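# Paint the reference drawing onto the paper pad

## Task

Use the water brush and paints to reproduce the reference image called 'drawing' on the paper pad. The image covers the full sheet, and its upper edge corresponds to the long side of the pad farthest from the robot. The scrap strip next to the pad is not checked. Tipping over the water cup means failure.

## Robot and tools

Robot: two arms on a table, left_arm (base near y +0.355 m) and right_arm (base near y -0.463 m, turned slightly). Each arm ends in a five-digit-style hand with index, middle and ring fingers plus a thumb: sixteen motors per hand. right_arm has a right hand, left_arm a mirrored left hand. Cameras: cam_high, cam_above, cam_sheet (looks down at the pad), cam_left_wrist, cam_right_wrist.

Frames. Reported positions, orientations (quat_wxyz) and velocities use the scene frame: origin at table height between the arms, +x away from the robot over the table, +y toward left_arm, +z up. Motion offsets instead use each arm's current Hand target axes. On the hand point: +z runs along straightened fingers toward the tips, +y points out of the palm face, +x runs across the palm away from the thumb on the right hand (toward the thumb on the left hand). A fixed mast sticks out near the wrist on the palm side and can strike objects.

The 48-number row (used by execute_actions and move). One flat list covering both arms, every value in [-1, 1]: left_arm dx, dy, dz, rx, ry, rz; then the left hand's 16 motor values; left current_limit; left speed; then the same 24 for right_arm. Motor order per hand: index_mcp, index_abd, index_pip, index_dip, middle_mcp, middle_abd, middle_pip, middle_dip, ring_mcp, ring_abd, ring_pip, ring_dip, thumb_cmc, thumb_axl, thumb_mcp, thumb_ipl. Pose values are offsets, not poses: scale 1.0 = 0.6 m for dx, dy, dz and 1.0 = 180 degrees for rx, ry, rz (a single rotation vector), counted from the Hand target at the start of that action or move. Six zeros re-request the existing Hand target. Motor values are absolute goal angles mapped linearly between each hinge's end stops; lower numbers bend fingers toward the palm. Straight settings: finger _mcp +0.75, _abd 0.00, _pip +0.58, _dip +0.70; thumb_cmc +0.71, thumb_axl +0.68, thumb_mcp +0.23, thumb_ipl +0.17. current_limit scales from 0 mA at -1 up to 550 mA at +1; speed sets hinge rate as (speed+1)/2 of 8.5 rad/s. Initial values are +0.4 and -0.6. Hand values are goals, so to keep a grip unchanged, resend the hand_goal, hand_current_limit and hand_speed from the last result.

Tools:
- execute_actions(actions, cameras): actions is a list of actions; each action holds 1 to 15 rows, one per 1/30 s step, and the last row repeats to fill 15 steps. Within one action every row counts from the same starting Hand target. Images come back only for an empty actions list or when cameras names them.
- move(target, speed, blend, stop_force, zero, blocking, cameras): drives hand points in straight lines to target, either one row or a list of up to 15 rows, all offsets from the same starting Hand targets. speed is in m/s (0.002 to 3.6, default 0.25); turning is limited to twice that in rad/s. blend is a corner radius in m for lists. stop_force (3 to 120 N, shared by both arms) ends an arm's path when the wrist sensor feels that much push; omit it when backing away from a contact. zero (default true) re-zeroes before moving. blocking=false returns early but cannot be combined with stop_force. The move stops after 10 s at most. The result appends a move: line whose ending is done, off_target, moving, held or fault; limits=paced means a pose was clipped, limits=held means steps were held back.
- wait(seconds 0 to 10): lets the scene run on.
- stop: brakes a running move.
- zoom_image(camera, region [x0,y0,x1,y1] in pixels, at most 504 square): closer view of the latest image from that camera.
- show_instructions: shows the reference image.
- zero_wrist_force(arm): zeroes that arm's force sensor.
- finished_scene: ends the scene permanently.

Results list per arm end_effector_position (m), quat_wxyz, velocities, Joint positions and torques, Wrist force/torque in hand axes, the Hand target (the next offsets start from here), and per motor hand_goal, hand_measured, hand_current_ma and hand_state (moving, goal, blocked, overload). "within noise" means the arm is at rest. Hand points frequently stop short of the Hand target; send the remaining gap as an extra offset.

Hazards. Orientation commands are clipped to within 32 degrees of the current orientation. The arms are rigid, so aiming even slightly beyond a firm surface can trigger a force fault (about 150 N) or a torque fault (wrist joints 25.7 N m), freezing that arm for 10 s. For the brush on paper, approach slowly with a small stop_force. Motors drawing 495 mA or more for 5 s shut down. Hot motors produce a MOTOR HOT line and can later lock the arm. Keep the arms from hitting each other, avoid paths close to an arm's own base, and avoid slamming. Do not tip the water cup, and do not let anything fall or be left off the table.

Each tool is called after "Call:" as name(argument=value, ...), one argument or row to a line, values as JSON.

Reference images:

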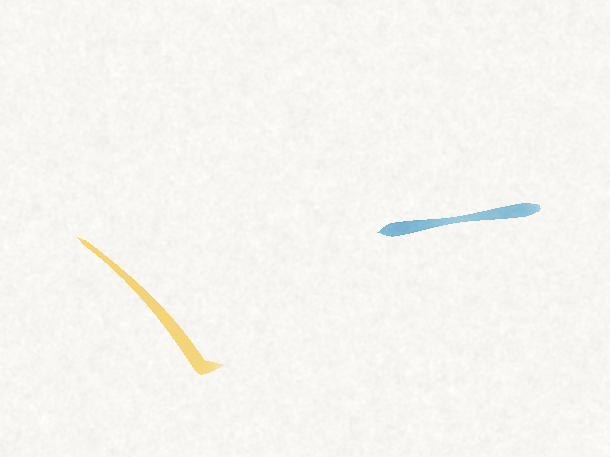

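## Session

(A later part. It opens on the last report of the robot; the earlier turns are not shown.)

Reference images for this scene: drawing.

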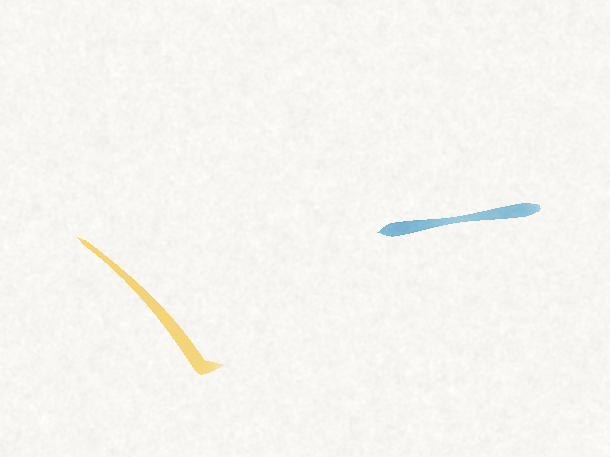

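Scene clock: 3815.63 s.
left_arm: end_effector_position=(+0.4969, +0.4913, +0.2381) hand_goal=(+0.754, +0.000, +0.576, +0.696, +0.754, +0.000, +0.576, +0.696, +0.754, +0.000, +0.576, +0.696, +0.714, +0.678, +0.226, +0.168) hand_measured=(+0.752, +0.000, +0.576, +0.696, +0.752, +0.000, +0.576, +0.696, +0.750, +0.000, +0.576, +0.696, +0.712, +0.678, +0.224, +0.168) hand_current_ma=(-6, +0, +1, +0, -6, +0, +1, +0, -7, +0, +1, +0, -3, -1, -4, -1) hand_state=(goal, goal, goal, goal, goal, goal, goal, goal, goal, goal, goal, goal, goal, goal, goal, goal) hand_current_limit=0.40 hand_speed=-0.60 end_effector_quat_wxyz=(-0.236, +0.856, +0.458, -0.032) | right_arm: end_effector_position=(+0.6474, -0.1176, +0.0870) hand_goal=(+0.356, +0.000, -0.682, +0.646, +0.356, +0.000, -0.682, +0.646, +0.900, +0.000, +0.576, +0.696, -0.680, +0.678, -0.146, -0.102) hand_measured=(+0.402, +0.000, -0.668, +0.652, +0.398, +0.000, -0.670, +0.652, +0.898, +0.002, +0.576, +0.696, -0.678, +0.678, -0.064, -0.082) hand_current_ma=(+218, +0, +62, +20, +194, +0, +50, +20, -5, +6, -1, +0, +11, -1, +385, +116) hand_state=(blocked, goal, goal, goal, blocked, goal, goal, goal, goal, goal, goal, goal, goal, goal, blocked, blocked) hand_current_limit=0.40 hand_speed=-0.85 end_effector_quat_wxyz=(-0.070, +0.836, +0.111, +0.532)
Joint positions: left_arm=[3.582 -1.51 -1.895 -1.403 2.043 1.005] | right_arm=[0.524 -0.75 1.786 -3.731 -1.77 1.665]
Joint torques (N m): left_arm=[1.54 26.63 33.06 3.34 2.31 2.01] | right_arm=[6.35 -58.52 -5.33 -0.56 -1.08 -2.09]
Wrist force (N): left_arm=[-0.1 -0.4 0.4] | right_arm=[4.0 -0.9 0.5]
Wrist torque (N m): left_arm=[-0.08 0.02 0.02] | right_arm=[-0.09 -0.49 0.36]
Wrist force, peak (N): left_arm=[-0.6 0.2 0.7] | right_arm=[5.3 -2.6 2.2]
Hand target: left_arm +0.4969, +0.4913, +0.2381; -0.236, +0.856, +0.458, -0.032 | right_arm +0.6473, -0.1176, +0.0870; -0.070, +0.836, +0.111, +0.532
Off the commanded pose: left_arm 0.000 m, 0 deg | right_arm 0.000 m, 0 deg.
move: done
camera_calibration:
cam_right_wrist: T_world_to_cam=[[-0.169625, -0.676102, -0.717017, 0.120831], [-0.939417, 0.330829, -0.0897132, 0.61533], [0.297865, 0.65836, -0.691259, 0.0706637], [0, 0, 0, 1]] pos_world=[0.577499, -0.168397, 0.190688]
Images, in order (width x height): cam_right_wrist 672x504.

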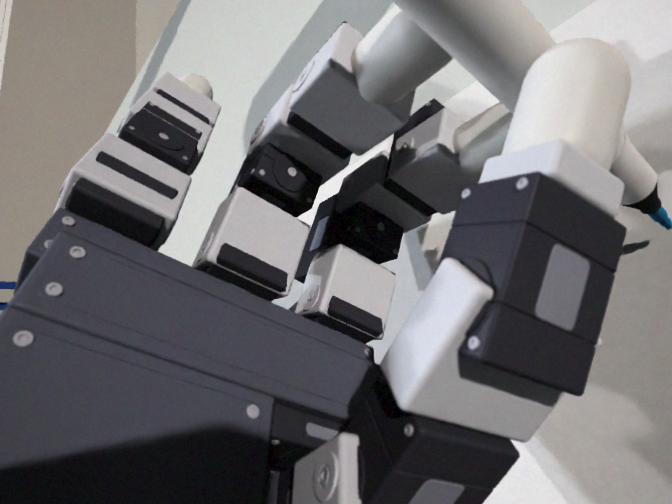

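Call:
move(
  target=[
    [0,0,0,0,0,0,0.754,0,0.576,0.696,0.754,0,0.576,0.696,0.754,0,0.576,0.696,0.714,0.678,0.226,0.168,0.4,-0.6,-0.0001,-0.00232,-0.00022,0,0,0,0.356,0,-0.683,0.645,0.356,0,-0.683,0.645,0.9,0,0.576,0.696,-0.681,0.677,-0.146,-0.1027,0.4,-0.85],
    [0,0,0,0,0,0,0.754,0,0.576,0.696,0.754,0,0.576,0.696,0.754,0,0.576,0.696,0.714,0.678,0.226,0.168,0.4,-0.6,-0.01368,-0.00234,0.00612,0,0,0,0.356,0,-0.683,0.645,0.356,0,-0.683,0.645,0.9,0,0.576,0.696,-0.681,0.677,-0.146,-0.1027,0.4,-0.85],
    [0,0,0,0,0,0,0.754,0,0.576,0.696,0.754,0,0.576,0.696,0.754,0,0.576,0.696,0.714,0.678,0.226,0.168,0.4,-0.6,-0.02026,-0.01317,0.0109,0,0,0,0.356,0,-0.683,0.645,0.356,0,-0.683,0.645,0.9,0,0.576,0.696,-0.681,0.677,-0.146,-0.1027,0.4,-0.85],
    [0,0,0,0,0,0,0.754,0,0.576,0.696,0.754,0,0.576,0.696,0.754,0,0.576,0.696,0.714,0.678,0.226,0.168,0.4,-0.6,-0.01884,-0.02374,0.01153,0,0,0,0.356,0,-0.683,0.645,0.356,0,-0.683,0.645,0.9,0,0.576,0.696,-0.681,0.677,-0.146,-0.1027,0.4,-0.85],
    [0,0,0,0,0,0,0.754,0,0.576,0.696,0.754,0,0.576,0.696,0.754,0,0.576,0.696,0.714,0.678,0.226,0.168,0.4,-0.6,-0.0154,-0.03884,0.01177,0,0,0,0.356,0,-0.683,0.645,0.356,0,-0.683,0.645,0.9,0,0.576,0.696,-0.681,0.677,-0.146,-0.1027,0.4,-0.85],
    [0,0,0,0,0,0,0.754,0,0.576,0.696,0.754,0,0.576,0.696,0.754,0,0.576,0.696,0.714,0.678,0.226,0.168,0.4,-0.6,-0.01143,-0.05553,0.01239,0,0,0,0.356,0,-0.683,0.645,0.356,0,-0.683,0.645,0.9,0,0.576,0.696,-0.681,0.677,-0.146,-0.1027,0.4,-0.85],
    [0,0,0,0,0,0,0.754,0,0.576,0.696,0.754,0,0.576,0.696,0.754,0,0.576,0.696,0.714,0.678,0.226,0.168,0.4,-0.6,-0.00886,-0.07165,0.01309,0,0,0,0.356,0,-0.683,0.645,0.356,0,-0.683,0.645,0.9,0,0.576,0.696,-0.681,0.677,-0.146,-0.1027,0.4,-0.85],
    [0,0,0,0,0,0,0.754,0,0.576,0.696,0.754,0,0.576,0.696,0.754,0,0.576,0.696,0.714,0.678,0.226,0.168,0.4,-0.6,-0.00991,-0.08915,0.01554,0,0,0,0.356,0,-0.683,0.645,0.356,0,-0.683,0.645,0.9,0,0.576,0.696,-0.681,0.677,-0.146,-0.1027,0.4,-0.85],
    [0,0,0,0,0,0,0.754,0,0.576,0.696,0.754,0,0.576,0.696,0.754,0,0.576,0.696,0.714,0.678,0.226,0.168,0.4,-0.6,-0.01291,-0.10604,0.01852,0,0,0,0.356,0,-0.683,0.645,0.356,0,-0.683,0.645,0.9,0,0.576,0.696,-0.681,0.677,-0.146,-0.1027,0.4,-0.85],
    [0,0,0,0,0,0,0.754,0,0.576,0.696,0.754,0,0.576,0.696,0.754,0,0.576,0.696,0.714,0.678,0.226,0.168,0.4,-0.6,-0.0149,-0.11788,0.02054,0,0,0,0.356,0,-0.683,0.645,0.356,0,-0.683,0.645,0.9,0,0.576,0.696,-0.681,0.677,-0.146,-0.1027,0.4,-0.85],
    [0,0,0,0,0,0,0.754,0,0.576,0.696,0.754,0,0.576,0.696,0.754,0,0.576,0.696,0.714,0.678,0.226,0.168,0.4,-0.6,-0.01539,-0.12481,0.02143,0,0,0,0.356,0,-0.683,0.645,0.356,0,-0.683,0.645,0.9,0,0.576,0.696,-0.681,0.677,-0.146,-0.1027,0.4,-0.85],
    [0,0,0,0,0,0,0.754,0,0.576,0.696,0.754,0,0.576,0.696,0.754,0,0.576,0.696,0.714,0.678,0.226,0.168,0.4,-0.6,-0.0106,-0.13127,0.02026,0,0,0,0.356,0,-0.683,0.645,0.356,0,-0.683,0.645,0.9,0,0.576,0.696,-0.681,0.677,-0.146,-0.1027,0.4,-0.85],
    [0,0,0,0,0,0,0.754,0,0.576,0.696,0.754,0,0.576,0.696,0.754,0,0.576,0.696,0.714,0.678,0.226,0.168,0.4,-0.6,-0.00426,-0.13539,0.01809,0,0,0,0.356,0,-0.683,0.645,0.356,0,-0.683,0.645,0.9,0,0.576,0.696,-0.681,0.677,-0.146,-0.1027,0.4,-0.85],
    [0,0,0,0,0,0,0.754,0,0.576,0.696,0.754,0,0.576,0.696,0.754,0,0.576,0.696,0.714,0.678,0.226,0.168,0.4,-0.6,0.00117,-0.13876,0.01593,0,0,0,0.356,0,-0.683,0.645,0.356,0,-0.683,0.645,0.9,0,0.576,0.696,-0.681,0.677,-0.146,-0.1027,0.4,-0.85],
    [0,0,0,0,0,0,0.754,0,0.576,0.696,0.754,0,0.576,0.696,0.754,0,0.576,0.696,0.714,0.678,0.226,0.168,0.4,-0.6,0.04429,-0.13938,-0.00389,0,0,0,0.356,0,-0.683,0.645,0.356,0,-0.683,0.645,0.9,0,0.576,0.696,-0.681,0.677,-0.146,-0.1027,0.4,-0.85],
  ],
  speed=[0.05,0.05,0.035,0.035,0.035,0.035,0.035,0.035,0.035,0.035,0.035,0.035,0.035,0.035,0.1],
  blend=[0.0005,0.0005,0.002,0.002,0.003,0.003,0.003,0.003,0.003,0.002,0.001,0.001,0.001,0.001,0],
  cameras=["cam_sheet","cam_right_wrist"],
)

Call:
zoom_image(
  camera="cam_sheet",
  region=[320, 160, 460, 260],
)

Call:
zoom_image(
  camera="cam_right_wrist",
  region=[572, 170, 672, 270],
)

Scene clock: 3911.50 s.
left_arm: end_effector_position=(+0.4969, +0.4913, +0.2381) hand_goal=(+0.754, +0.000, +0.576, +0.696, +0.754, +0.000, +0.576, +0.696, +0.754, +0.000, +0.576, +0.696, +0.714, +0.678, +0.226, +0.168) hand_measured=(+0.752, +0.000, +0.576, +0.696, +0.752, +0.000, +0.576, +0.696, +0.750, +0.000, +0.576, +0.696, +0.712, +0.678, +0.224, +0.168) hand_current_ma=(-6, +0, +1, +0, -6, +0, +1, +0, -7, +0, +1, +0, -3, -1, -4, -1) hand_state=(goal, goal, goal, goal, goal, goal, goal, goal, goal, goal, goal, goal, goal, goal, goal, goal) hand_current_limit=0.40 hand_speed=-0.60 end_effector_quat_wxyz=(-0.236, +0.856, +0.458, -0.032) | right_arm: end_effector_position=(+0.6343, -0.0345, +0.1119) hand_goal=(+0.356, +0.000, -0.682, +0.646, +0.356, +0.000, -0.682, +0.646, +0.900, +0.000, +0.576, +0.696, -0.680, +0.678, -0.146, -0.102) hand_measured=(+0.402, +0.000, -0.668, +0.652, +0.398, +0.000, -0.670, +0.652, +0.898, +0.002, +0.576, +0.696, -0.678, +0.678, -0.064, -0.082) hand_current_ma=(+218, +0, +62, +20, +194, +0, +50, +20, -5, +6, -1, +0, +11, -1, +385, +116) hand_state=(blocked, goal, goal, goal, blocked, goal, goal, goal, goal, goal, goal, goal, goal, goal, blocked, blocked) hand_current_limit=0.40 hand_speed=-0.85 end_effector_quat_wxyz=(-0.070, +0.836, +0.111, +0.532)
Joint positions: left_arm=[3.582 -1.51 -1.895 -1.403 2.043 1.005] | right_arm=[0.658 -0.734 1.632 -3.578 -1.891 1.726]
Joint torques (N m): left_arm=[2.48 26.91 32.25 3.18 2.25 2.01] | right_arm=[7.8 -50.77 -17.17 -3.16 -1.37 1.05]
Wrist force (N): left_arm=[0.3 0.2 0.2] | right_arm=[4.0 -0.9 0.6]
Wrist torque (N m): left_arm=[0.02 -0.05 0.04] | right_arm=[-0.10 -0.50 0.26]
Wrist force, peak (N): left_arm=[-0.7 0.0 0.4] | right_arm=[5.1 -1.0 0.2]
Hand target: left_arm +0.4969, +0.4913, +0.2381; -0.236, +0.856, +0.458, -0.032 | right_arm +0.6343, -0.0345, +0.1120; -0.070, +0.836, +0.111, +0.532
Off the commanded pose: left_arm 0.000 m, 0 deg | right_arm 0.000 m, 0 deg.
move: done
camera_calibration:
cam_right_wrist: T_world_to_cam=[[-0.169739, -0.676181, -0.716915, 0.192754], [-0.939425, 0.330831, -0.0896131, 0.577758], [0.297773, 0.658277, -0.691377, 0.0372085], [0, 0, 0, 1]] pos_world=[0.564399, -0.0852972, 0.215688]
Images, in order (width x height): cam_sheet 672x504, cam_right_wrist 672x504.

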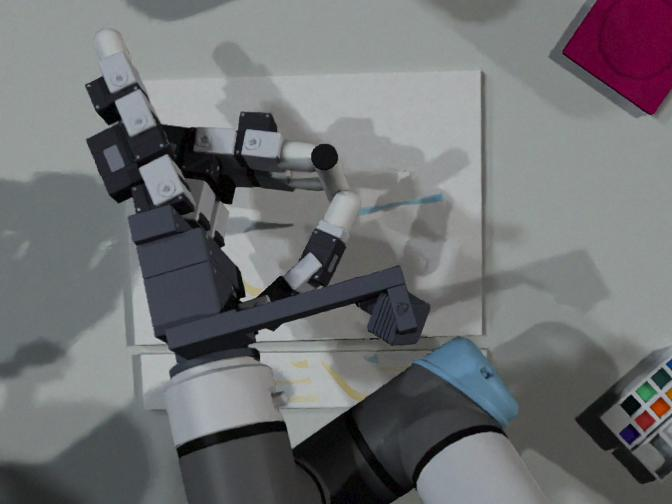

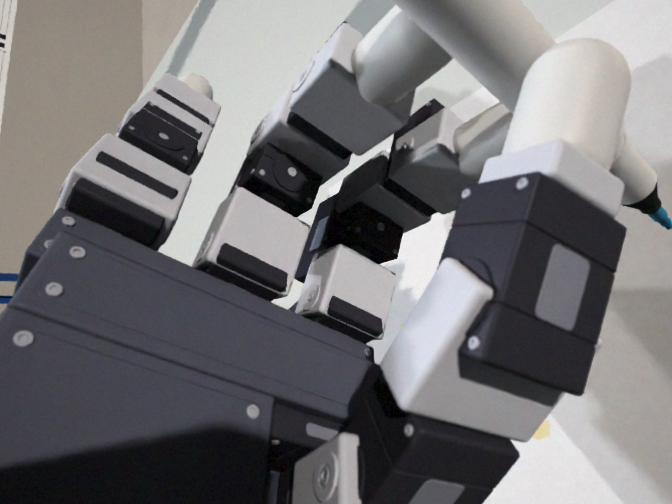

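Scaled by 3.600 from the camera's 672x504 image, which has a finer 960x720 frame.

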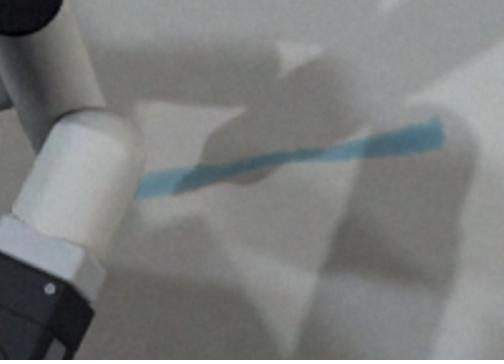

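Scaled by 5.040 from the camera's 672x504 image, which has a finer 960x720 frame.

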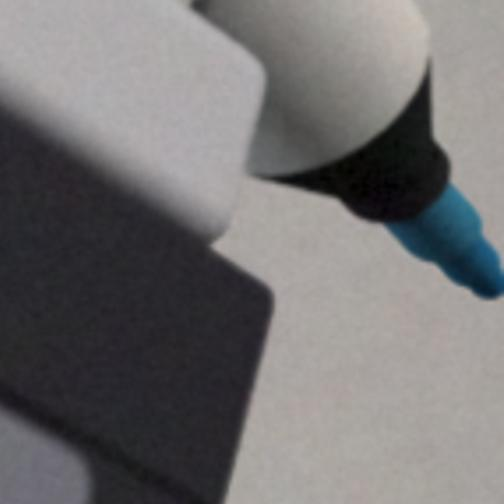

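Call:
move(
  target=[
    [0,0,0,0,0,0,0.754,0,0.576,0.696,0.754,0,0.576,0.696,0.754,0,0.576,0.696,0.714,0.678,0.226,0.168,0.4,-0.6,0.0905,0.0001,-0.0422,0,0,0,0.356,0,-0.683,0.645,0.356,0,-0.683,0.645,0.9,0,0.576,0.696,-0.681,0.677,-0.146,-0.1027,0.4,-0.85],
    [0,0,0,0,0,0,0.754,0,0.576,0.696,0.754,0,0.576,0.696,0.754,0,0.576,0.696,0.714,0.678,0.226,0.168,0.4,-0.6,-0.03468,0.47223,-0.41824,0,0,0,0.356,0,-0.683,0.645,0.356,0,-0.683,0.645,0.9,0,0.576,0.696,-0.681,0.677,-0.146,-0.1027,0.4,-0.85],
  ],
  speed=[0.15,0.3],
  blend=[0.02,0],
  cameras=["cam_sheet","cam_above"],
)

Call:
zoom_image(
  camera="cam_sheet",
  region=[110, 65, 490, 350],
)

Call:
zoom_image(
  camera="cam_sheet",
  region=[330, 165, 450, 255],
)

Call:
zoom_image(
  camera="cam_sheet",
  region=[160, 205, 280, 305],
)

Scene clock: 3927.57 s.
left_arm: end_effector_position=(+0.4969, +0.4913, +0.2381) hand_goal=(+0.754, +0.000, +0.576, +0.696, +0.754, +0.000, +0.576, +0.696, +0.754, +0.000, +0.576, +0.696, +0.714, +0.678, +0.226, +0.168) hand_measured=(+0.752, +0.000, +0.576, +0.696, +0.752, +0.000, +0.576, +0.696, +0.750, +0.000, +0.576, +0.696, +0.712, +0.678, +0.224, +0.168) hand_current_ma=(-6, +0, +1, +0, -6, +0, +1, +0, -7, +0, +1, +0, -3, -1, -4, -1) hand_state=(goal, goal, goal, goal, goal, goal, goal, goal, goal, goal, goal, goal, goal, goal, goal, goal) hand_current_limit=0.40 hand_speed=-0.60 end_effector_quat_wxyz=(-0.236, +0.856, +0.458, -0.032) | right_arm: end_effector_position=(+0.4802, -0.3696, +0.1994) hand_goal=(+0.356, +0.000, -0.682, +0.646, +0.356, +0.000, -0.682, +0.646, +0.900, +0.000, +0.576, +0.696, -0.680, +0.678, -0.146, -0.102) hand_measured=(+0.402, +0.000, -0.668, +0.652, +0.398, +0.000, -0.670, +0.652, +0.898, +0.002, +0.576, +0.696, -0.678, +0.678, -0.064, -0.082) hand_current_ma=(+218, +0, +62, +20, +194, +0, +50, +20, -5, +6, -1, +0, +11, -1, +385, +116) hand_state=(blocked, goal, goal, goal, blocked, goal, goal, goal, goal, goal, goal, goal, goal, goal, blocked, blocked) hand_current_limit=0.40 hand_speed=-0.85 end_effector_quat_wxyz=(-0.070, +0.836, +0.111, +0.532)
Joint positions: left_arm=[3.582 -1.51 -1.895 -1.403 2.043 1.005] | right_arm=[0.004 -1.452 2.596 -3.83 -1.3 1.44]
Joint torques (N m): left_arm=[1.79 27.6 33.16 3.2 2.16 1.91] | right_arm=[-8.44 -26.85 -3.28 -4.38 2.04 -1.36]
Wrist force (N): left_arm=[-0.2 0.3 0.2] | right_arm=[4.2 -1.1 0.6]
Wrist torque (N m): left_arm=[0.02 0.02 0.00] | right_arm=[-0.12 -0.52 0.27]
Wrist force, peak (N): left_arm=[-0.4 0.2 0.7] | right_arm=[5.5 -2.9 1.4]
Hand target: left_arm +0.4969, +0.4913, +0.2381; -0.236, +0.856, +0.458, -0.032 | right_arm +0.4802, -0.3696, +0.1995; -0.070, +0.836, +0.111, +0.532
Off the commanded pose: left_arm 0.000 m, 0 deg | right_arm 0.000 m, 0 deg.
move: done
Images, in order (width x height): cam_above 672x504, cam_sheet 672x504.

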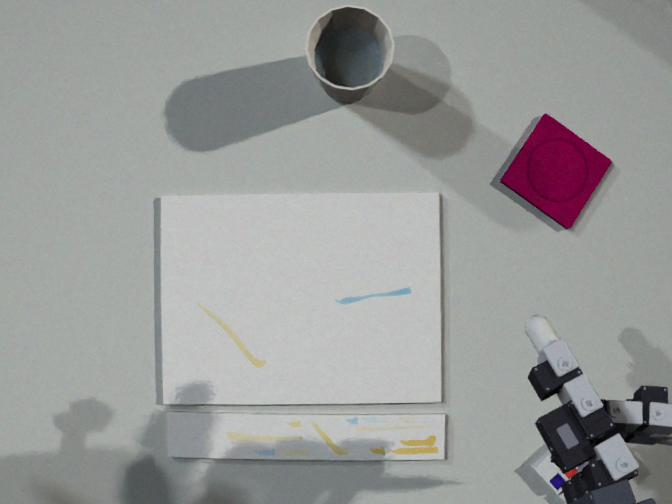

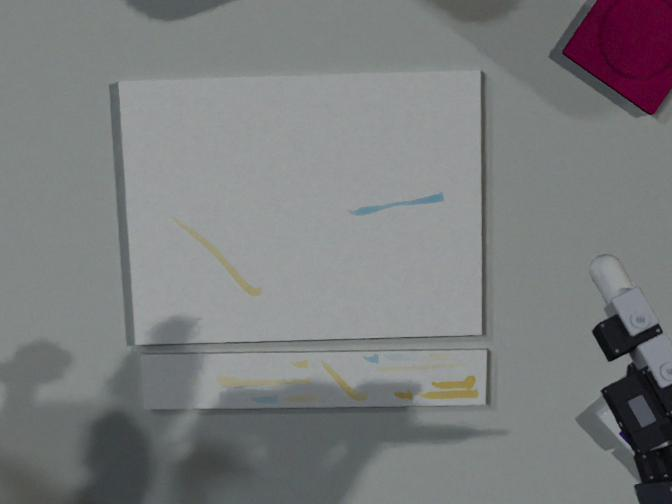

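Scaled by 1.326 from the camera's 672x504 image, which has a finer 960x720 frame.

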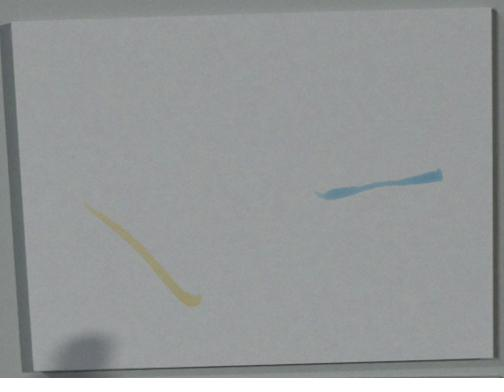

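Scaled by 4.200 from the camera's 672x504 image, which has a finer 960x720 frame.

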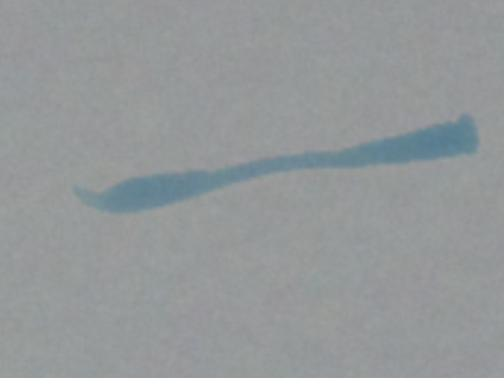

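Scaled by 4.200 from the camera's 672x504 image, which has a finer 960x720 frame.

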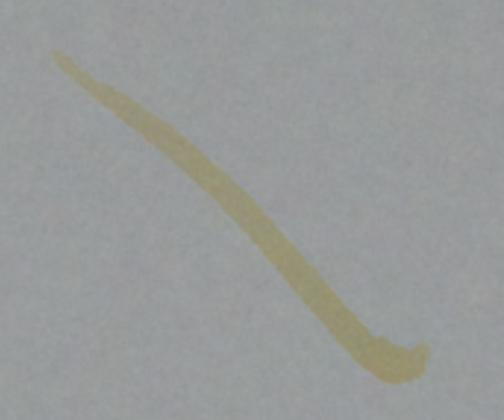

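Call:
zoom_image(
  camera="cam_above",
  region=[155, 190, 445, 408],
)

Call:
zoom_image(
  camera="cam_above",
  region=[190, 295, 280, 375],
)

Call:
zoom_image(
  camera="cam_above",
  region=[330, 275, 420, 315],
)

Scaled by 1.738 from the camera's 672x504 image, which has a finer 960x720 frame.

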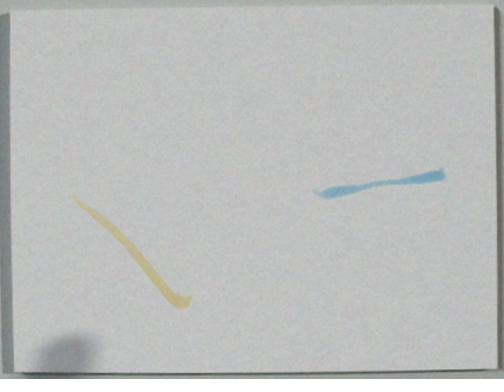

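Scaled by 5.600 from the camera's 672x504 image, which has a finer 960x720 frame.

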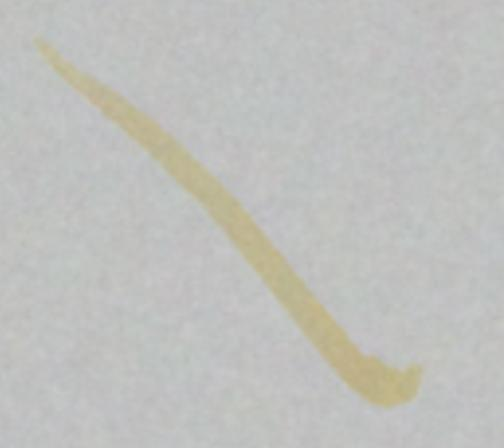

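Scaled by 5.600 from the camera's 672x504 image, which has a finer 960x720 frame.

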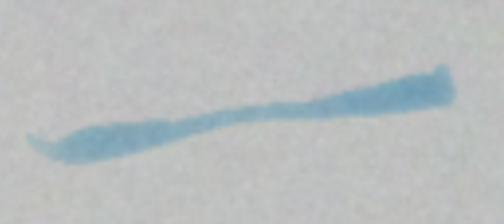

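Call:
zoom_image(
  camera="cam_above",
  region=[160, 405, 450, 465],
)

Call:
zoom_image(
  camera="cam_above",
  region=[200, 330, 360, 465],
)

Call:
zoom_image(
  camera="cam_sheet",
  region=[200, 250, 400, 420],
)

Scaled by 1.738 from the camera's 672x504 image, which has a finer 960x720 frame.

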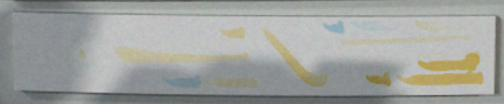

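Scaled by 3.150 from the camera's 672x504 image, which has a finer 960x720 frame.

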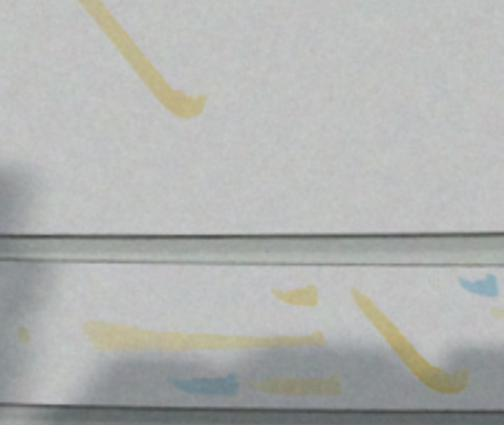

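Scaled by 2.520 from the camera's 672x504 image, which has a finer 960x720 frame.

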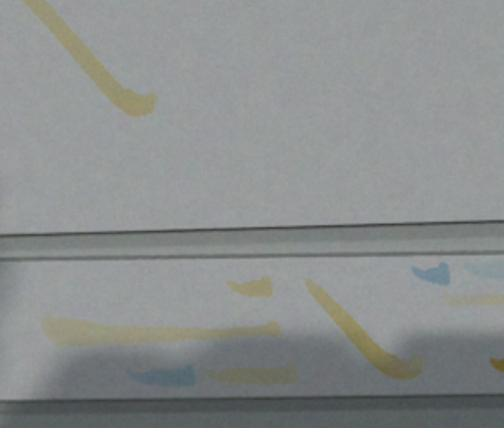

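Call:
zoom_image(
  camera="cam_above",
  region=[226, 328, 246, 343],
)

Call:
zoom_image(
  camera="cam_above",
  region=[390, 285, 410, 300],
)

Call:
zoom_image(
  camera="cam_above",
  region=[310, 418, 330, 433],
)

Call:
zoom_image(
  camera="cam_above",
  region=[410, 435, 430, 450],
)

Scaled by 25.200 from the camera's 672x504 image, which has a finer 960x720 frame.

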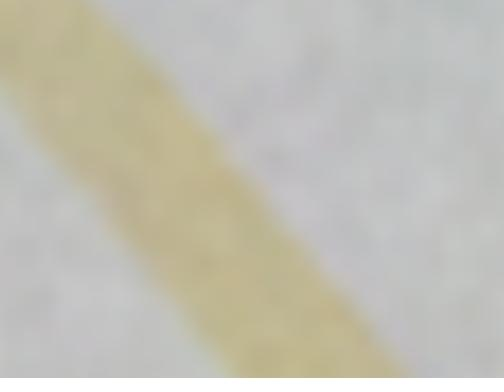

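Scaled by 25.200 from the camera's 672x504 image, which has a finer 960x720 frame.

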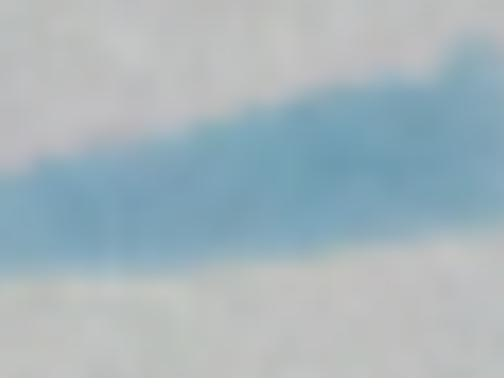

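Scaled by 25.200 from the camera's 672x504 image, which has a finer 960x720 frame.

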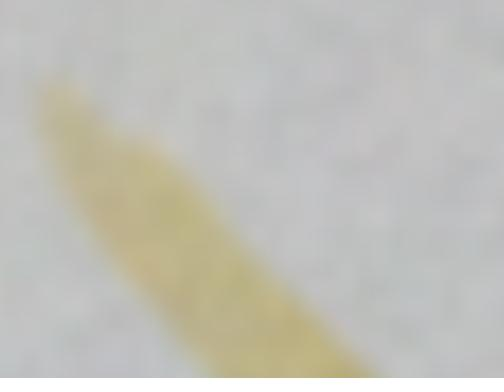

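Scaled by 25.200 from the camera's 672x504 image, which has a finer 960x720 frame.

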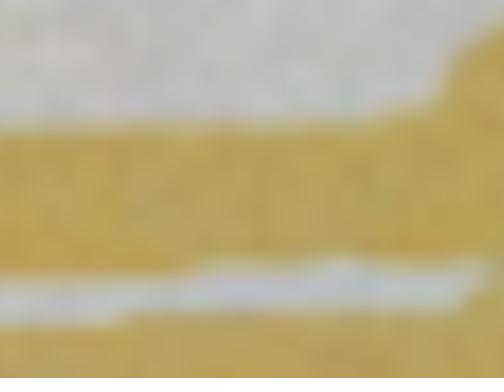

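Call:
zoom_image(
  camera="cam_sheet",
  region=[205, 240, 225, 255],
)

Call:
zoom_image(
  camera="cam_sheet",
  region=[430, 375, 460, 400],
)

Call:
zoom_image(
  camera="cam_sheet",
  region=[410, 190, 440, 212],
)

Scaled by 25.200 from the camera's 672x504 image, which has a finer 960x720 frame.

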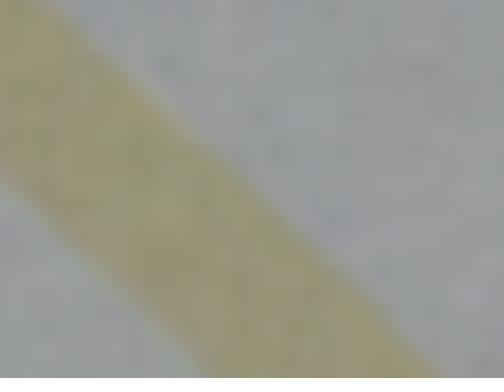

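Scaled by 16.800 from the camera's 672x504 image, which has a finer 960x720 frame.

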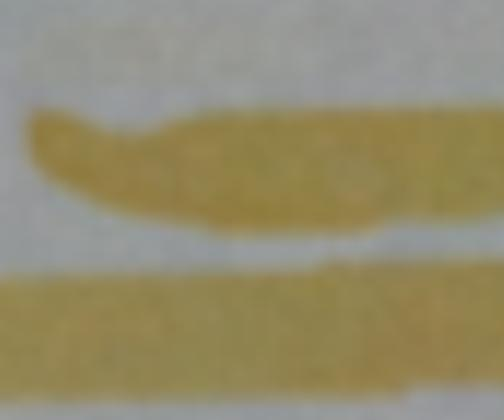

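Scaled by 16.800 from the camera's 672x504 image, which has a finer 960x720 frame.

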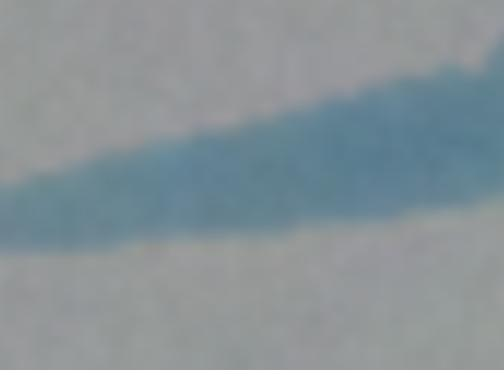

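Call:
zoom_image(
  camera="cam_above",
  region=[145, 180, 205, 225],
)

Call:
zoom_image(
  camera="cam_above",
  region=[400, 180, 460, 225],
)

Call:
zoom_image(
  camera="cam_above",
  region=[145, 375, 205, 420],
)

Call:
zoom_image(
  camera="cam_above",
  region=[400, 375, 460, 420],
)

Scaled by 8.400 from the camera's 672x504 image, which has a finer 960x720 frame.

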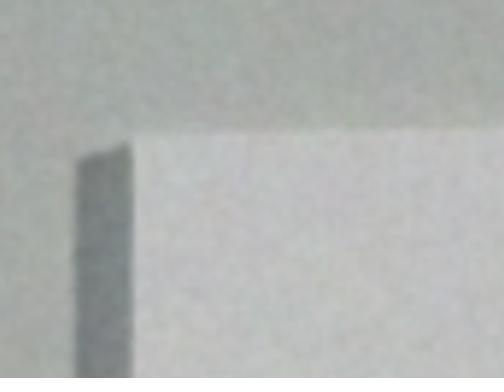

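Scaled by 8.400 from the camera's 672x504 image, which has a finer 960x720 frame.

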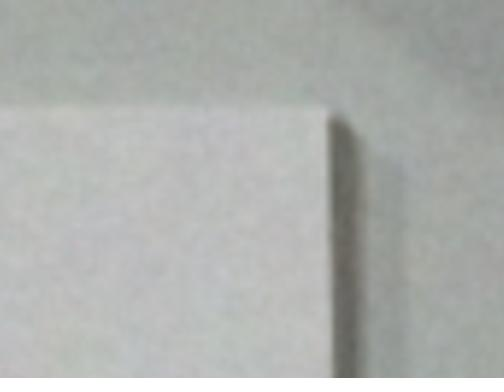

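Scaled by 8.400 from the camera's 672x504 image, which has a finer 960x720 frame.

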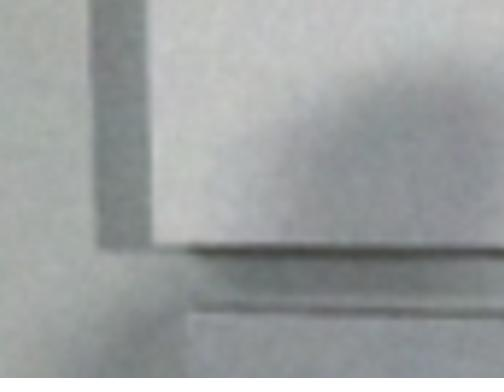

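Scaled by 8.400 from the camera's 672x504 image, which has a finer 960x720 frame.

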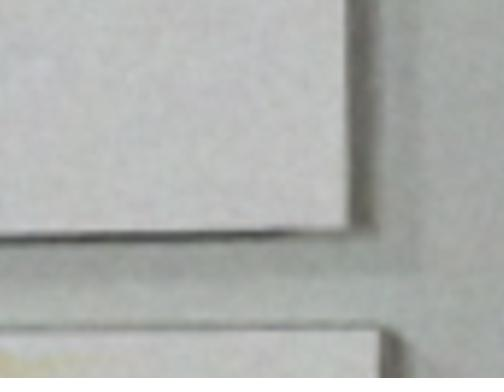

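Call:
zoom_image(
  camera="cam_above",
  region=[385, 405, 455, 465],
)

Call:
zoom_image(
  camera="cam_above",
  region=[225, 405, 295, 465],
)

Scaled by 7.200 from the camera's 672x504 image, which has a finer 960x720 frame.

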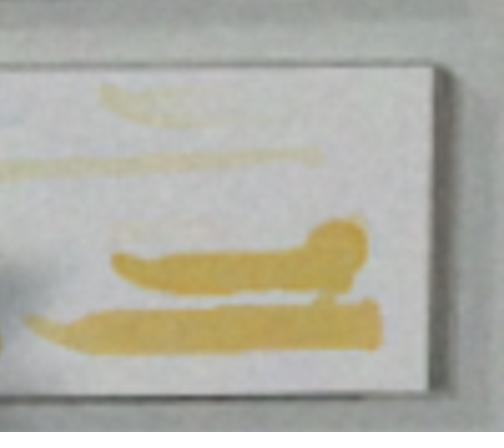

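Scaled by 7.200 from the camera's 672x504 image, which has a finer 960x720 frame.

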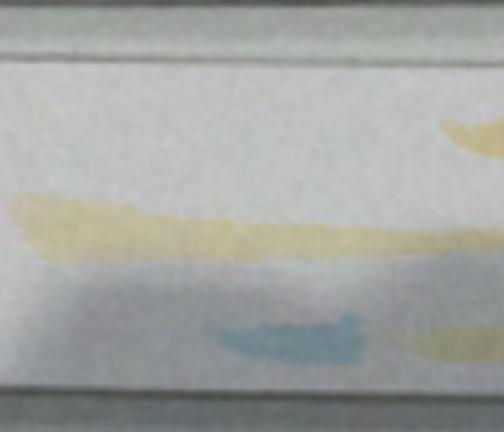

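Call:
zoom_image(
  camera="cam_above",
  region=[190, 295, 235, 335],
)

Call:
zoom_image(
  camera="cam_above",
  region=[225, 330, 270, 370],
)

Call:
zoom_image(
  camera="cam_above",
  region=[330, 280, 375, 310],
)

Call:
zoom_image(
  camera="cam_above",
  region=[370, 280, 415, 310],
)

Scaled by 11.200 from the camera's 672x504 image, which has a finer 960x720 frame.

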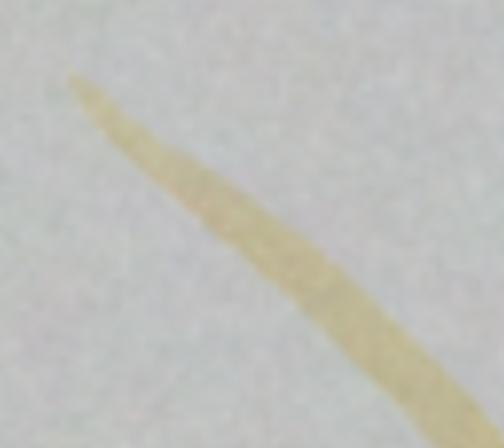

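Scaled by 11.200 from the camera's 672x504 image, which has a finer 960x720 frame.

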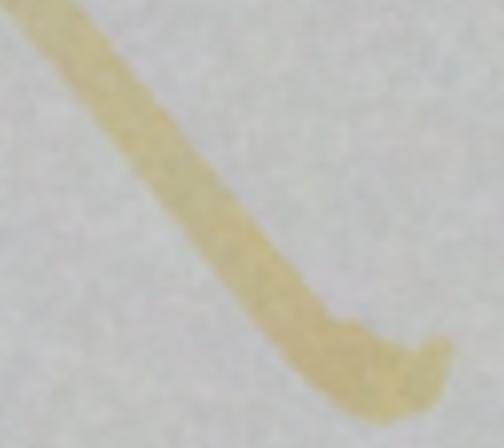

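Scaled by 11.200 from the camera's 672x504 image, which has a finer 960x720 frame.

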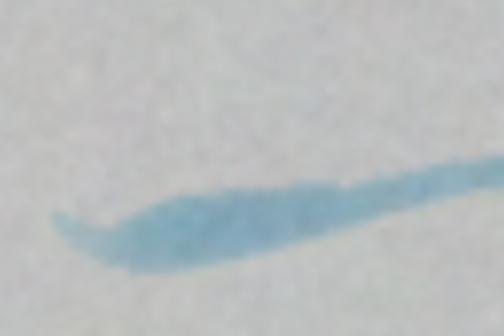

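Scaled by 11.200 from the camera's 672x504 image, which has a finer 960x720 frame.

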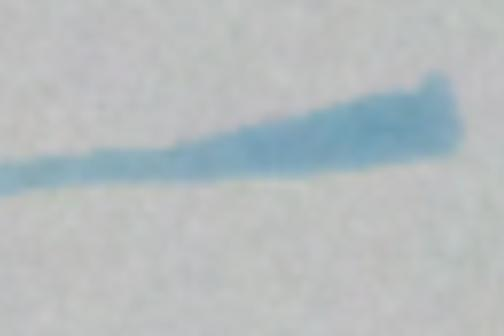

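Call:
move(
  target=[
    [0,0,0,0,0,0,0.754,0,0.576,0.696,0.754,0,0.576,0.696,0.754,0,0.576,0.696,0.714,0.678,0.226,0.168,0.4,-0.6,-0.11035,-0.06607,0.09435,0,0,0,0.356,0,-0.683,0.645,0.356,0,-0.683,0.645,0.9,0,0.576,0.696,-0.681,0.677,-0.146,-0.1027,0.4,-0.85],
    [0,0,0,0,0,0,0.754,0,0.576,0.696,0.754,0,0.576,0.696,0.754,0,0.576,0.696,0.714,0.678,0.226,0.168,0.4,-0.6,-0.16829,-0.06612,0.12138,0,0,0,0.356,0,-0.683,0.645,0.356,0,-0.683,0.645,0.9,0,0.576,0.696,-0.681,0.677,-0.146,-0.1027,0.4,-0.85],
    [0,0,0,0,0,0,0.754,0,0.576,0.696,0.754,0,0.576,0.696,0.754,0,0.576,0.696,0.714,0.678,0.226,0.168,0.4,-0.6,-0.16658,-0.06504,0.12502,0,0,0,0.356,0,-0.683,0.645,0.356,0,-0.683,0.645,0.9,0,0.576,0.696,-0.681,0.677,-0.146,-0.1027,0.4,-0.85],
    [0,0,0,0,0,0,0.754,0,0.576,0.696,0.754,0,0.576,0.696,0.754,0,0.576,0.696,0.714,0.678,0.226,0.168,0.4,-0.6,-0.16783,-0.07014,0.12236,0,0,0,0.356,0,-0.683,0.645,0.356,0,-0.683,0.645,0.9,0,0.576,0.696,-0.681,0.677,-0.146,-0.1027,0.4,-0.85],
    [0,0,0,0,0,0,0.754,0,0.576,0.696,0.754,0,0.576,0.696,0.754,0,0.576,0.696,0.714,0.678,0.226,0.168,0.4,-0.6,-0.17,-0.0672,0.11774,0,0,0,0.356,0,-0.683,0.645,0.356,0,-0.683,0.645,0.9,0,0.576,0.696,-0.681,0.677,-0.146,-0.1027,0.4,-0.85],
    [0,0,0,0,0,0,0.754,0,0.576,0.696,0.754,0,0.576,0.696,0.754,0,0.576,0.696,0.714,0.678,0.226,0.168,0.4,-0.6,-0.16875,-0.0621,0.1204,0,0,0,0.356,0,-0.683,0.645,0.356,0,-0.683,0.645,0.9,0,0.576,0.696,-0.681,0.677,-0.146,-0.1027,0.4,-0.85],
    [0,0,0,0,0,0,0.754,0,0.576,0.696,0.754,0,0.576,0.696,0.754,0,0.576,0.696,0.714,0.678,0.226,0.168,0.4,-0.6,-0.16658,-0.06504,0.12502,0,0,0,0.356,0,-0.683,0.645,0.356,0,-0.683,0.645,0.9,0,0.576,0.696,-0.681,0.677,-0.146,-0.1027,0.4,-0.85],
    [0,0,0,0,0,0,0.754,0,0.576,0.696,0.754,0,0.576,0.696,0.754,0,0.576,0.696,0.714,0.678,0.226,0.168,0.4,-0.6,-0.16783,-0.07014,0.12236,0,0,0,0.356,0,-0.683,0.645,0.356,0,-0.683,0.645,0.9,0,0.576,0.696,-0.681,0.677,-0.146,-0.1027,0.4,-0.85],
    [0,0,0,0,0,0,0.754,0,0.576,0.696,0.754,0,0.576,0.696,0.754,0,0.576,0.696,0.714,0.678,0.226,0.168,0.4,-0.6,-0.17,-0.0672,0.11774,0,0,0,0.356,0,-0.683,0.645,0.356,0,-0.683,0.645,0.9,0,0.576,0.696,-0.681,0.677,-0.146,-0.1027,0.4,-0.85],
    [0,0,0,0,0,0,0.754,0,0.576,0.696,0.754,0,0.576,0.696,0.754,0,0.576,0.696,0.714,0.678,0.226,0.168,0.4,-0.6,-0.16875,-0.0621,0.1204,0,0,0,0.356,0,-0.683,0.645,0.356,0,-0.683,0.645,0.9,0,0.576,0.696,-0.681,0.677,-0.146,-0.1027,0.4,-0.85],
    [0,0,0,0,0,0,0.754,0,0.576,0.696,0.754,0,0.576,0.696,0.754,0,0.576,0.696,0.714,0.678,0.226,0.168,0.4,-0.6,-0.16658,-0.06504,0.12502,0,0,0,0.356,0,-0.683,0.645,0.356,0,-0.683,0.645,0.9,0,0.576,0.696,-0.681,0.677,-0.146,-0.1027,0.4,-0.85],
    [0,0,0,0,0,0,0.754,0,0.576,0.696,0.754,0,0.576,0.696,0.754,0,0.576,0.696,0.714,0.678,0.226,0.168,0.4,-0.6,-0.16783,-0.07014,0.12236,0,0,0,0.356,0,-0.683,0.645,0.356,0,-0.683,0.645,0.9,0,0.576,0.696,-0.681,0.677,-0.146,-0.1027,0.4,-0.85],
    [0,0,0,0,0,0,0.754,0,0.576,0.696,0.754,0,0.576,0.696,0.754,0,0.576,0.696,0.714,0.678,0.226,0.168,0.4,-0.6,-0.11035,-0.06607,0.09435,0,0,0,0.356,0,-0.683,0.645,0.356,0,-0.683,0.645,0.9,0,0.576,0.696,-0.681,0.677,-0.146,-0.1027,0.4,-0.85],
  ],
  speed=[0.3,0.07,0.005,0.005,0.005,0.005,0.005,0.005,0.005,0.005,0.005,0.005,0.09],
  blend=[0.005,0.001,0.0005,0.0005,0.0005,0.0005,0.0005,0.0005,0.0005,0.0005,0.0005,0.0005,0],
  cameras=["cam_right_wrist"],
)

Call:
zoom_image(
  camera="cam_right_wrist",
  region=[572, 170, 672, 270],
)

Scene clock: 4333.70 s.
left_arm: end_effector_position=(+0.4969, +0.4913, +0.2381) hand_goal=(+0.754, +0.000, +0.576, +0.696, +0.754, +0.000, +0.576, +0.696, +0.754, +0.000, +0.576, +0.696, +0.714, +0.678, +0.226, +0.168) hand_measured=(+0.752, +0.000, +0.576, +0.696, +0.752, +0.000, +0.576, +0.696, +0.750, +0.000, +0.576, +0.696, +0.712, +0.678, +0.224, +0.168) hand_current_ma=(-6, +0, +1, +0, -6, +0, +1, +0, -7, +0, +1, +0, -3, -1, -4, -1) hand_state=(goal, goal, goal, goal, goal, goal, goal, goal, goal, goal, goal, goal, goal, goal, goal, goal) hand_current_limit=0.40 hand_speed=-0.60 end_effector_quat_wxyz=(-0.236, +0.856, +0.458, -0.032) | right_arm: end_effector_position=(+0.4923, -0.3253, +0.1154) hand_goal=(+0.356, +0.000, -0.682, +0.646, +0.356, +0.000, -0.682, +0.646, +0.900, +0.000, +0.576, +0.696, -0.680, +0.678, -0.146, -0.102) hand_measured=(+0.402, +0.000, -0.668, +0.652, +0.398, +0.000, -0.670, +0.652, +0.898, +0.002, +0.576, +0.696, -0.678, +0.678, -0.064, -0.082) hand_current_ma=(+218, +0, +62, +20, +194, +0, +50, +20, -5, +6, -1, +0, +11, -1, +385, +116) hand_state=(blocked, goal, goal, goal, blocked, goal, goal, goal, goal, goal, goal, goal, goal, goal, blocked, blocked) hand_current_limit=0.40 hand_speed=-0.85 end_effector_quat_wxyz=(-0.070, +0.836, +0.111, +0.532)
Joint positions: left_arm=[3.582 -1.51 -1.895 -1.403 2.043 1.005] | right_arm=[0.163 -1.059 2.524 -4.166 -1.443 1.51]
Joint torques (N m): left_arm=[2.32 27.44 33.45 3.4 2.3 1.84] | right_arm=[5.48 -36.82 -9.05 -1.94 -1.18 0.46]
Wrist force (N): left_arm=[-0.1 0.0 0.5] | right_arm=[4.2 -0.5 0.8]
Wrist torque (N m): left_arm=[-0.04 0.02 0.00] | right_arm=[-0.07 -0.52 0.45]
Wrist force, peak (N): left_arm=[0.1 -0.1 0.8] | right_arm=[6.0 0.3 -0.8]
Hand target: left_arm +0.4969, +0.4913, +0.2381; -0.236, +0.856, +0.458, -0.032 | right_arm +0.4923, -0.3253, +0.1155; -0.070, +0.836, +0.111, +0.532
Off the commanded pose: left_arm 0.000 m, 0 deg | right_arm 0.000 m, 0 deg.
move: done
camera_calibration:
cam_right_wrist: T_world_to_cam=[[-0.169739, -0.676181, -0.716915, -0.0254562], [-0.939425, 0.330831, -0.0896131, 0.540973], [0.297773, 0.658277, -0.691377, 0.273309], [0, 0, 0, 1]] pos_world=[0.422499, -0.376097, 0.219188]
Images, in order (width x height): cam_right_wrist 672x504.

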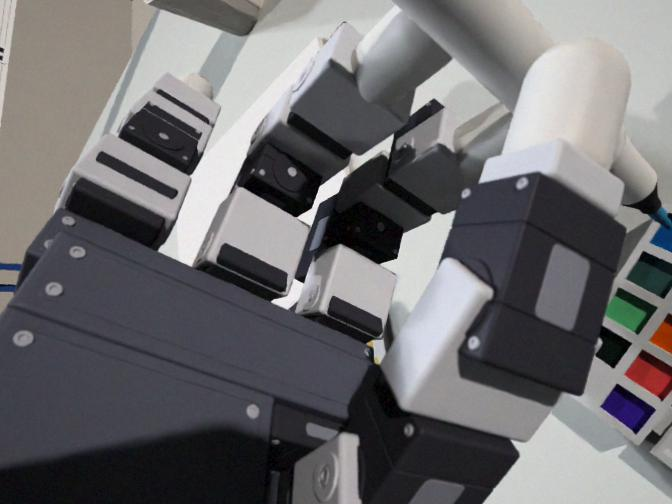

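Scaled by 5.040 from the camera's 672x504 image, which has a finer 960x720 frame.

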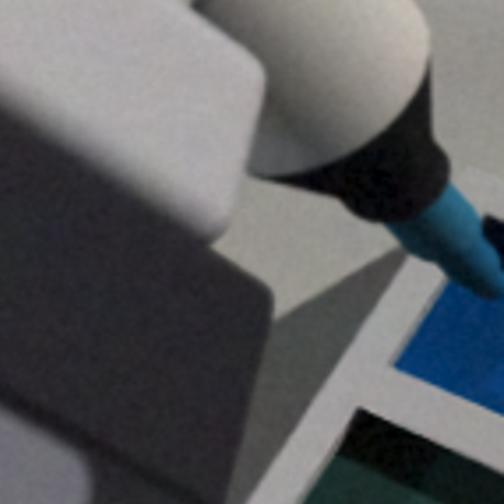

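Call:
move(
  target=[
    [0,0,0,0,0,0,0.754,0,0.576,0.696,0.754,0,0.576,0.696,0.754,0,0.576,0.696,0.714,0.678,0.226,0.168,0.4,-0.6,0.03944,-0.63096,0.12403,0,0,0,0.356,0,-0.683,0.645,0.356,0,-0.683,0.645,0.9,0,0.576,0.696,-0.681,0.677,-0.146,-0.1027,0.4,-0.85],
    [0,0,0,0,0,0,0.754,0,0.576,0.696,0.754,0,0.576,0.696,0.754,0,0.576,0.696,0.714,0.678,0.226,0.168,0.4,-0.6,0.00266,-0.63255,0.14165,0,0,0,0.356,0,-0.683,0.645,0.356,0,-0.683,0.645,0.9,0,0.576,0.696,-0.681,0.677,-0.146,-0.1027,0.4,-0.85],
    [0,0,0,0,0,0,0.754,0,0.576,0.696,0.754,0,0.576,0.696,0.754,0,0.576,0.696,0.714,0.678,0.226,0.168,0.4,-0.6,-0.00695,-0.6369,0.14743,0,0,0,0.356,0,-0.683,0.645,0.356,0,-0.683,0.645,0.9,0,0.576,0.696,-0.681,0.677,-0.146,-0.1027,0.4,-0.85],
    [0,0,0,0,0,0,0.754,0,0.576,0.696,0.754,0,0.576,0.696,0.754,0,0.576,0.696,0.714,0.678,0.226,0.168,0.4,-0.6,-0.00603,-0.64493,0.14939,0,0,0,0.356,0,-0.683,0.645,0.356,0,-0.683,0.645,0.9,0,0.576,0.696,-0.681,0.677,-0.146,-0.1027,0.4,-0.85],
    [0,0,0,0,0,0,0.754,0,0.576,0.696,0.754,0,0.576,0.696,0.754,0,0.576,0.696,0.714,0.678,0.226,0.168,0.4,-0.6,0.00802,-0.65295,0.14522,0,0,0,0.356,0,-0.683,0.645,0.356,0,-0.683,0.645,0.9,0,0.576,0.696,-0.681,0.677,-0.146,-0.1027,0.4,-0.85],
    [0,0,0,0,0,0,0.754,0,0.576,0.696,0.754,0,0.576,0.696,0.754,0,0.576,0.696,0.714,0.678,0.226,0.168,0.4,-0.6,0.04197,-0.6529,0.12938,0,0,0,0.356,0,-0.683,0.645,0.356,0,-0.683,0.645,0.9,0,0.576,0.696,-0.681,0.677,-0.146,-0.1027,0.4,-0.85],
    [0,0,0,0,0,0,0.754,0,0.576,0.696,0.754,0,0.576,0.696,0.754,0,0.576,0.696,0.714,0.678,0.226,0.168,0.4,-0.6,0.0198,-0.61116,0.12729,0,0,0,0.356,0,-0.683,0.645,0.356,0,-0.683,0.645,0.9,0,0.576,0.696,-0.681,0.677,-0.146,-0.1027,0.4,-0.85],
  ],
  speed=[0.3,0.06,0.04,0.04,0.04,0.1,0.1],
  blend=[0.005,0,0.002,0.002,0.002,0.005,0],
  cameras=["cam_right_wrist"],
)

Call:
zoom_image(
  camera="cam_right_wrist",
  region=[572, 170, 672, 270],
)

Call:
zoom_image(
  camera="cam_right_wrist",
  region=[600, 220, 660, 280],
)

Scene clock: 4372.20 s.
left_arm: end_effector_position=(+0.4969, +0.4913, +0.2381) hand_goal=(+0.754, +0.000, +0.576, +0.696, +0.754, +0.000, +0.576, +0.696, +0.754, +0.000, +0.576, +0.696, +0.714, +0.678, +0.226, +0.168) hand_measured=(+0.752, +0.000, +0.576, +0.696, +0.752, +0.000, +0.576, +0.696, +0.750, +0.000, +0.576, +0.696, +0.712, +0.678, +0.224, +0.168) hand_current_ma=(-6, +0, +1, +0, -6, +0, +1, +0, -7, +0, +1, +0, -3, -1, -4, -1) hand_state=(goal, goal, goal, goal, goal, goal, goal, goal, goal, goal, goal, goal, goal, goal, goal, goal) hand_current_limit=0.40 hand_speed=-0.60 end_effector_quat_wxyz=(-0.236, +0.856, +0.458, -0.032) | right_arm: end_effector_position=(+0.4684, +0.0481, +0.0939) hand_goal=(+0.356, +0.000, -0.682, +0.646, +0.356, +0.000, -0.682, +0.646, +0.900, +0.000, +0.576, +0.696, -0.680, +0.678, -0.146, -0.102) hand_measured=(+0.402, +0.000, -0.668, +0.652, +0.398, +0.000, -0.670, +0.652, +0.898, +0.002, +0.576, +0.696, -0.678, +0.678, -0.064, -0.082) hand_current_ma=(+218, +0, +62, +20, +194, +0, +50, +20, -5, +6, -1, +0, +11, -1, +385, +116) hand_state=(blocked, goal, goal, goal, blocked, goal, goal, goal, goal, goal, goal, goal, goal, goal, blocked, blocked) hand_current_limit=0.40 hand_speed=-0.85 end_effector_quat_wxyz=(-0.070, +0.836, +0.111, +0.532)
Joint positions: left_arm=[3.582 -1.51 -1.895 -1.403 2.043 1.005] | right_arm=[0.954 -0.747 1.726 -3.59 -2.151 1.882]
Joint torques (N m): left_arm=[1.77 27.48 32.62 3.26 2.2 1.79] | right_arm=[4.34 -37.64 -5.37 -3.32 -1.51 1.38]
Wrist force (N): left_arm=[0.1 0.0 0.4] | right_arm=[4.3 -0.8 0.7]
Wrist torque (N m): left_arm=[-0.03 -0.02 0.02] | right_arm=[-0.08 -0.54 0.38]
Wrist force, peak (N): left_arm=[-0.2 0.6 0.5] | right_arm=[4.9 -3.3 0.8]
Hand target: left_arm +0.4969, +0.4913, +0.2381; -0.236, +0.856, +0.458, -0.032 | right_arm +0.4683, +0.0481, +0.0938; -0.070, +0.836, +0.111, +0.532
Off the commanded pose: left_arm 0.000 m, 0 deg | right_arm 0.000 m, 0 deg.
move: done
camera_calibration:
cam_right_wrist: T_world_to_cam=[[-0.169625, -0.676102, -0.717017, 0.207446], [-0.939417, 0.330829, -0.0897132, 0.392975], [0.297865, 0.65836, -0.691259, 0.019661], [0, 0, 0, 1]] pos_world=[0.398499, -0.00269684, 0.197588]
Images, in order (width x height): cam_right_wrist 672x504.

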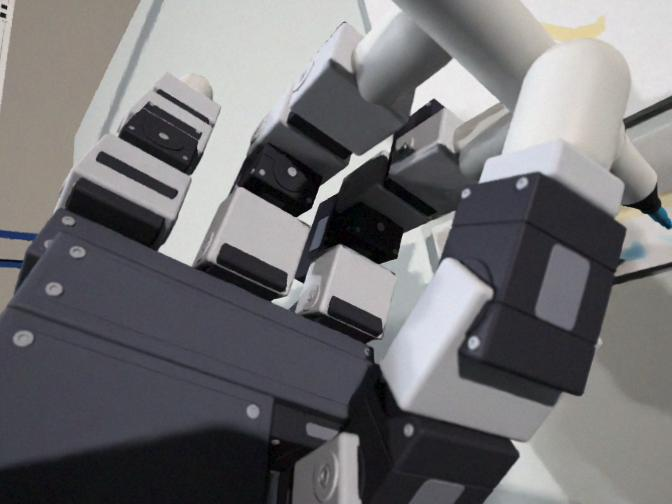

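Scaled by 5.040 from the camera's 672x504 image, which has a finer 960x720 frame.

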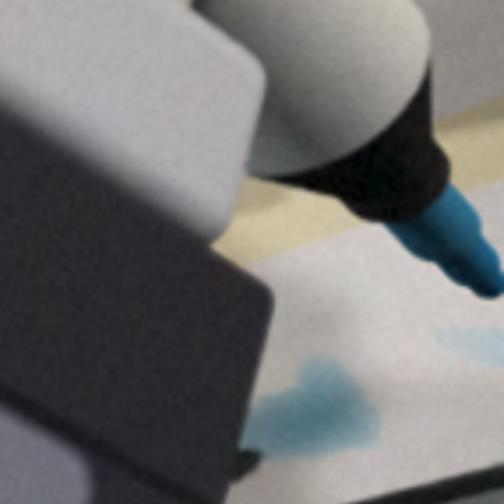

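Scaled by 8.400 from the camera's 672x504 image, which has a finer 960x720 frame.

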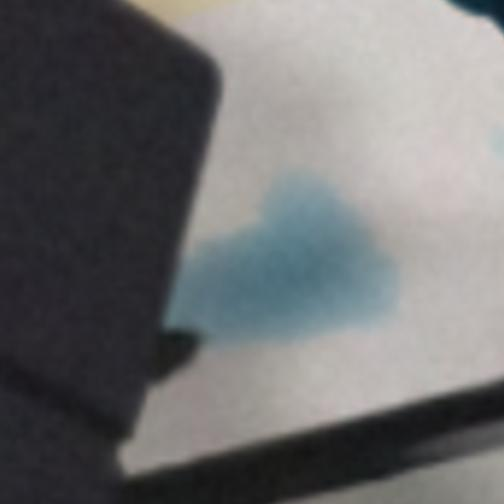

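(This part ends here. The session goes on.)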